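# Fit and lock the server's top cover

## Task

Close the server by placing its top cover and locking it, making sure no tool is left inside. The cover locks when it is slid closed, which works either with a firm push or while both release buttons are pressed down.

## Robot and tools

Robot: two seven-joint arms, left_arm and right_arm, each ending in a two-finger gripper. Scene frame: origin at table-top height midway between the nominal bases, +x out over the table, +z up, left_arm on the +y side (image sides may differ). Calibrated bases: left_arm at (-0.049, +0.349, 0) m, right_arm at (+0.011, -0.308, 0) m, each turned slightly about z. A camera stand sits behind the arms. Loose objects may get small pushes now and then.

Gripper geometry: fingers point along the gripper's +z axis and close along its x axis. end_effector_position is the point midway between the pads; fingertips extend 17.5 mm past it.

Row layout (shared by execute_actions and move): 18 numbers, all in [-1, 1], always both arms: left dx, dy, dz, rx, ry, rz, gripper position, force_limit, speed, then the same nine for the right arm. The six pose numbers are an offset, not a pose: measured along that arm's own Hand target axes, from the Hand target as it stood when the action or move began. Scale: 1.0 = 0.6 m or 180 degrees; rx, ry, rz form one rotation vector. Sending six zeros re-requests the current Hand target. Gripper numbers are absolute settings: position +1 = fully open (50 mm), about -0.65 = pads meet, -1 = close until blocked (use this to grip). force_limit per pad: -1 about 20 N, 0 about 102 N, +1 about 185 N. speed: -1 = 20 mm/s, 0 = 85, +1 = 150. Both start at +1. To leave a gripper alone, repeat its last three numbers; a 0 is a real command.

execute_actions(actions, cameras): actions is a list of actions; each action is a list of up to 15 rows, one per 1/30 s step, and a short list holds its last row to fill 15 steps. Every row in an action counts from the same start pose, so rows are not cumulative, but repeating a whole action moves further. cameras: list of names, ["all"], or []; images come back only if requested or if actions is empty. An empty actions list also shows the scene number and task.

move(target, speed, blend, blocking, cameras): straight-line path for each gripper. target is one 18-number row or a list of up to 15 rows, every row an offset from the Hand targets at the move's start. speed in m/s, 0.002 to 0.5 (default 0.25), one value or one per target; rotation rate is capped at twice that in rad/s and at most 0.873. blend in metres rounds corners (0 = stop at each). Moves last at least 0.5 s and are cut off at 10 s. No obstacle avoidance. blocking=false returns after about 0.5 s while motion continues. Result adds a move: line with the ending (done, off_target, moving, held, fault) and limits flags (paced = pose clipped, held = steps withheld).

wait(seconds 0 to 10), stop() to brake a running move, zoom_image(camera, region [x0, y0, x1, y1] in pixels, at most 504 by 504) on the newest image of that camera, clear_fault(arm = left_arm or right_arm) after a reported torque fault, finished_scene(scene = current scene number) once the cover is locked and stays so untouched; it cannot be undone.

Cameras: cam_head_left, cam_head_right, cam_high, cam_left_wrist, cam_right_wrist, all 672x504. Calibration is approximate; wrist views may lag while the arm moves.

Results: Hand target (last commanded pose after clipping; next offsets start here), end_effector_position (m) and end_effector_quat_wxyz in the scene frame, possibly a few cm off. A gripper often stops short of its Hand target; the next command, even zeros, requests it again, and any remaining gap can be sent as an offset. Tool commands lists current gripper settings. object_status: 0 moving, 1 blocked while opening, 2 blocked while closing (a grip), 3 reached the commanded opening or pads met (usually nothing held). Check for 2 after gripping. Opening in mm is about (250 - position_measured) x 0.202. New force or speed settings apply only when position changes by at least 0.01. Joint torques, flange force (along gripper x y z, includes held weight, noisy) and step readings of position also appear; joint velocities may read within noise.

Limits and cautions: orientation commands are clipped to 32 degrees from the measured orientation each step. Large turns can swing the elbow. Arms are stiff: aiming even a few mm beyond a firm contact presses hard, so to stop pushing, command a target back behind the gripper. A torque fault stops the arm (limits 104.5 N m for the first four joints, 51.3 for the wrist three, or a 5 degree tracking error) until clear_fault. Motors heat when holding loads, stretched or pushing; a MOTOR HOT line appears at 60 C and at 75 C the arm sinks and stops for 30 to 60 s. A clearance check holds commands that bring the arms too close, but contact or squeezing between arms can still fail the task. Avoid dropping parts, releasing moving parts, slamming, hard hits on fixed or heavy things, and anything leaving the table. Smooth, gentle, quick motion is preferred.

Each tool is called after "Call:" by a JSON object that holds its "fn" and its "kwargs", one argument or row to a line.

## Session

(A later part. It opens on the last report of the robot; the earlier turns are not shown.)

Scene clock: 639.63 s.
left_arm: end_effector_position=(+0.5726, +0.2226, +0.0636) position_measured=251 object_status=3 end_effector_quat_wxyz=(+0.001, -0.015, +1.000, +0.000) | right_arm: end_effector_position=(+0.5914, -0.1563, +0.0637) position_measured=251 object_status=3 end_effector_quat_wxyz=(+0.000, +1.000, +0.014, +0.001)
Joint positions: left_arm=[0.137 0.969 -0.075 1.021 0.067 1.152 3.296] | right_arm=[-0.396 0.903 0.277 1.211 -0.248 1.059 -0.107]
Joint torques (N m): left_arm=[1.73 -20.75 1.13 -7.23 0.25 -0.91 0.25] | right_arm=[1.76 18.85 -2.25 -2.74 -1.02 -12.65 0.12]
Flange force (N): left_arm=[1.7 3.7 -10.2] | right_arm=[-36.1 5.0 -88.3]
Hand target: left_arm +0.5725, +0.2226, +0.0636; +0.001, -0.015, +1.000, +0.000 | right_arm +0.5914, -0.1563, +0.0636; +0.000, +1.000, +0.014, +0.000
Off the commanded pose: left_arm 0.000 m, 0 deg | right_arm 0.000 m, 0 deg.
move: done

Call:
{"fn": "move", "kwargs": {
  "target": [
    [0,0,0.001,0,0,0,-0.66,-0.6,0.5, 0,0,-0.0032,0,0,0,-0.66,-0.6,0.5],
    [-0.0042,0,0.001,0,0,0,-0.66,-0.6,0.5, 0.0042,0,-0.0032,0,0,0,-0.66,-0.6,0.5]
  ],
  "speed": 0.02,
  "cameras": ["cam_high","cam_left_wrist"]
}}

Scene clock: 643.13 s.
left_arm: end_effector_position=(+0.5750, +0.2226, +0.0630) position_measured=251 object_status=3 end_effector_quat_wxyz=(+0.001, -0.015, +1.000, +0.000) | right_arm: end_effector_position=(+0.5939, -0.1563, +0.0656) position_measured=251 object_status=3 end_effector_quat_wxyz=(+0.000, +1.000, +0.014, +0.000)
Joint positions: left_arm=[0.136 0.976 -0.075 1.008 0.067 1.158 3.296] | right_arm=[-0.394 0.906 0.277 1.197 -0.248 1.07 -0.108]
Joint torques (N m): left_arm=[0.64 -12.94 0.42 -5.79 -0.03 -3.02 0.18] | right_arm=[2.97 -3.07 1.61 -3.51 0.61 -4.85 -0.03]
Flange force (N): left_arm=[7.4 3.2 -24.9] | right_arm=[-14.2 -1.9 -41.8]
Hand target: left_arm +0.5751, +0.2227, +0.0630; +0.001, -0.015, +1.000, +0.000 | right_arm +0.5939, -0.1563, +0.0656; +0.000, +1.000, +0.014, +0.000
Off the commanded pose: left_arm 0.000 m, 0 deg | right_arm 0.000 m, 0 deg.
move: done
camera_calibration:
cam_left_wrist: T_world_to_cam=[[-0.99982, 0.00796464, 0.0172189, 0.573562], [0.00774312, 0.999887, -0.0128934, -0.162013], [-0.0173197, -0.0127577, -0.999769, 0.243269], [0, 0, 0, 1]] pos_world=[0.578926, 0.16053, 0.231247]
Images, in order (width x height): cam_high 672x504, cam_left_wrist 672x504.

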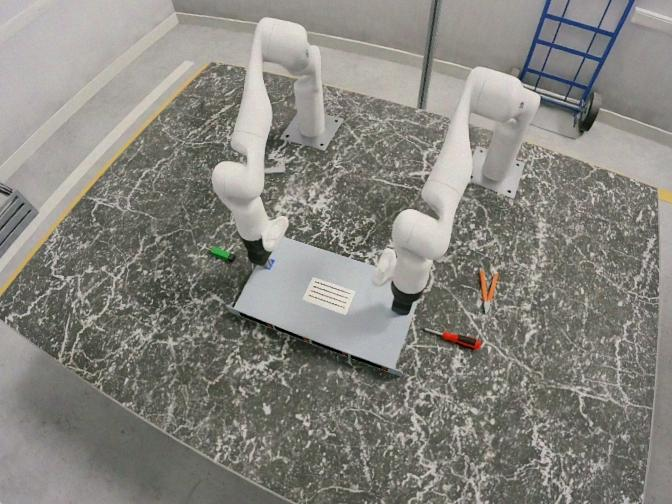

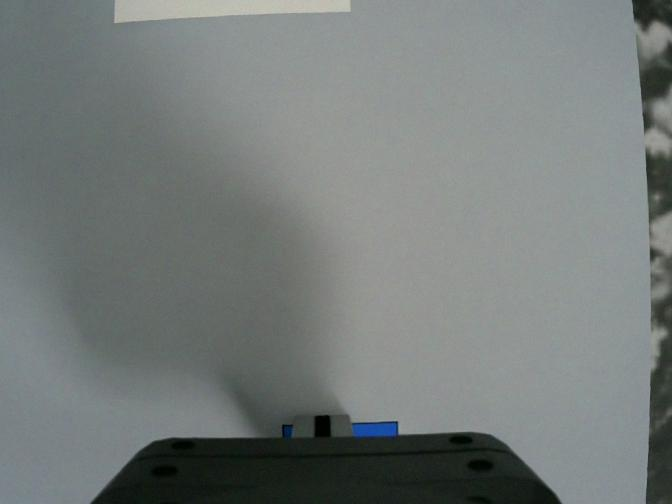

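Call:
{"fn": "move", "kwargs": {
  "target": [0,0,-0.1,0,0,0,-0.66,-0.6,0.5, 0,0,-0.1,0,0,0,-0.66,-0.6,0.5],
  "speed": 0.1,
  "cameras": ["cam_high","cam_head_left"]
}}

Call:
{"fn": "zoom_image", "kwargs": {
  "camera": "cam_high",
  "region": [220, 210, 440, 390]
}}

Call:
{"fn": "zoom_image", "kwargs": {
  "camera": "cam_head_left",
  "region": [170, 180, 410, 300]
}}

Scene clock: 650.83 s.
left_arm: end_effector_position=(+0.5750, +0.2226, +0.1230) position_measured=251 object_status=3 end_effector_quat_wxyz=(+0.001, -0.015, +1.000, +0.000) | right_arm: end_effector_position=(+0.5939, -0.1563, +0.1257) position_measured=251 object_status=3 end_effector_quat_wxyz=(+0.000, +1.000, +0.014, +0.001)
Joint positions: left_arm=[0.134 0.917 -0.075 0.932 0.061 1.293 3.301] | right_arm=[-0.397 0.839 0.293 1.128 -0.232 1.205 -0.122]
Joint torques (N m): left_arm=[1.85 -25.7 1.09 -8.96 0.17 0.13 0.28] | right_arm=[0.74 -22.93 2.04 -7.96 0.15 -0.16 -0.07]
Flange force (N): left_arm=[-1.0 3.3 -0.9] | right_arm=[0.5 -1.4 -2.9]
Hand target: left_arm +0.5750, +0.2226, +0.1230; +0.001, -0.015, +1.000, +0.000 | right_arm +0.5938, -0.1563, +0.1256; +0.000, +1.000, +0.014, +0.000
Off the commanded pose: left_arm 0.000 m, 0 deg | right_arm 0.000 m, 0 deg.
move: done
Images, in order (width x height): cam_head_left 672x504, cam_high 672x504.

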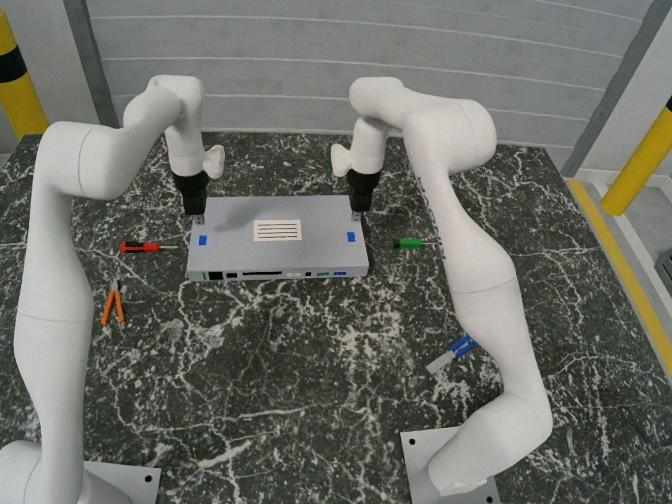

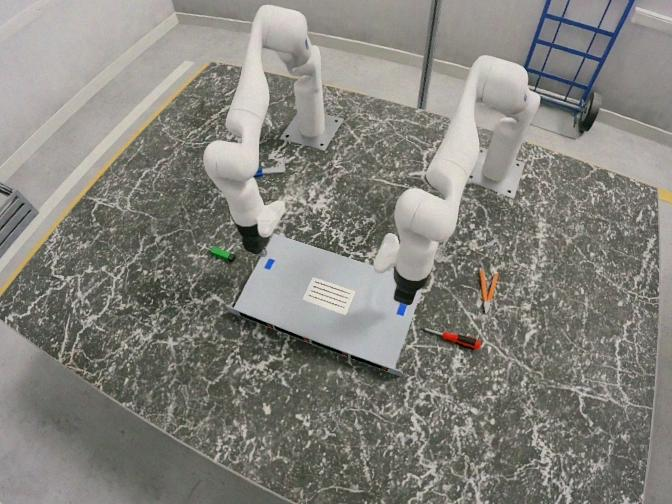

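Scaled by 2.291 from the camera's 672x504 image, which has a finer 960x720 frame.

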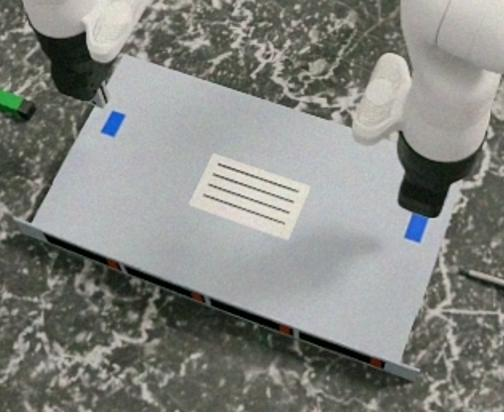

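Scaled by 2.100 from the camera's 672x504 image, which has a finer 960x720 frame.

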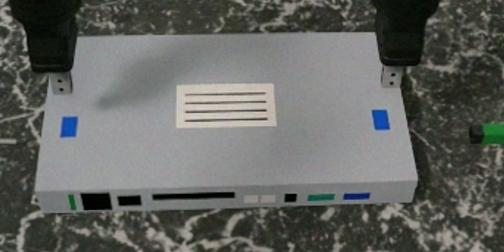

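The cover is flush with no visible gap, both tools are out on the table, and both release buttons were pressed with the cover shut. I am finishing scene 1.

Call:
{"fn": "finished_scene", "kwargs": {
  "scene": 1
}}

The scene is finished: the task was done.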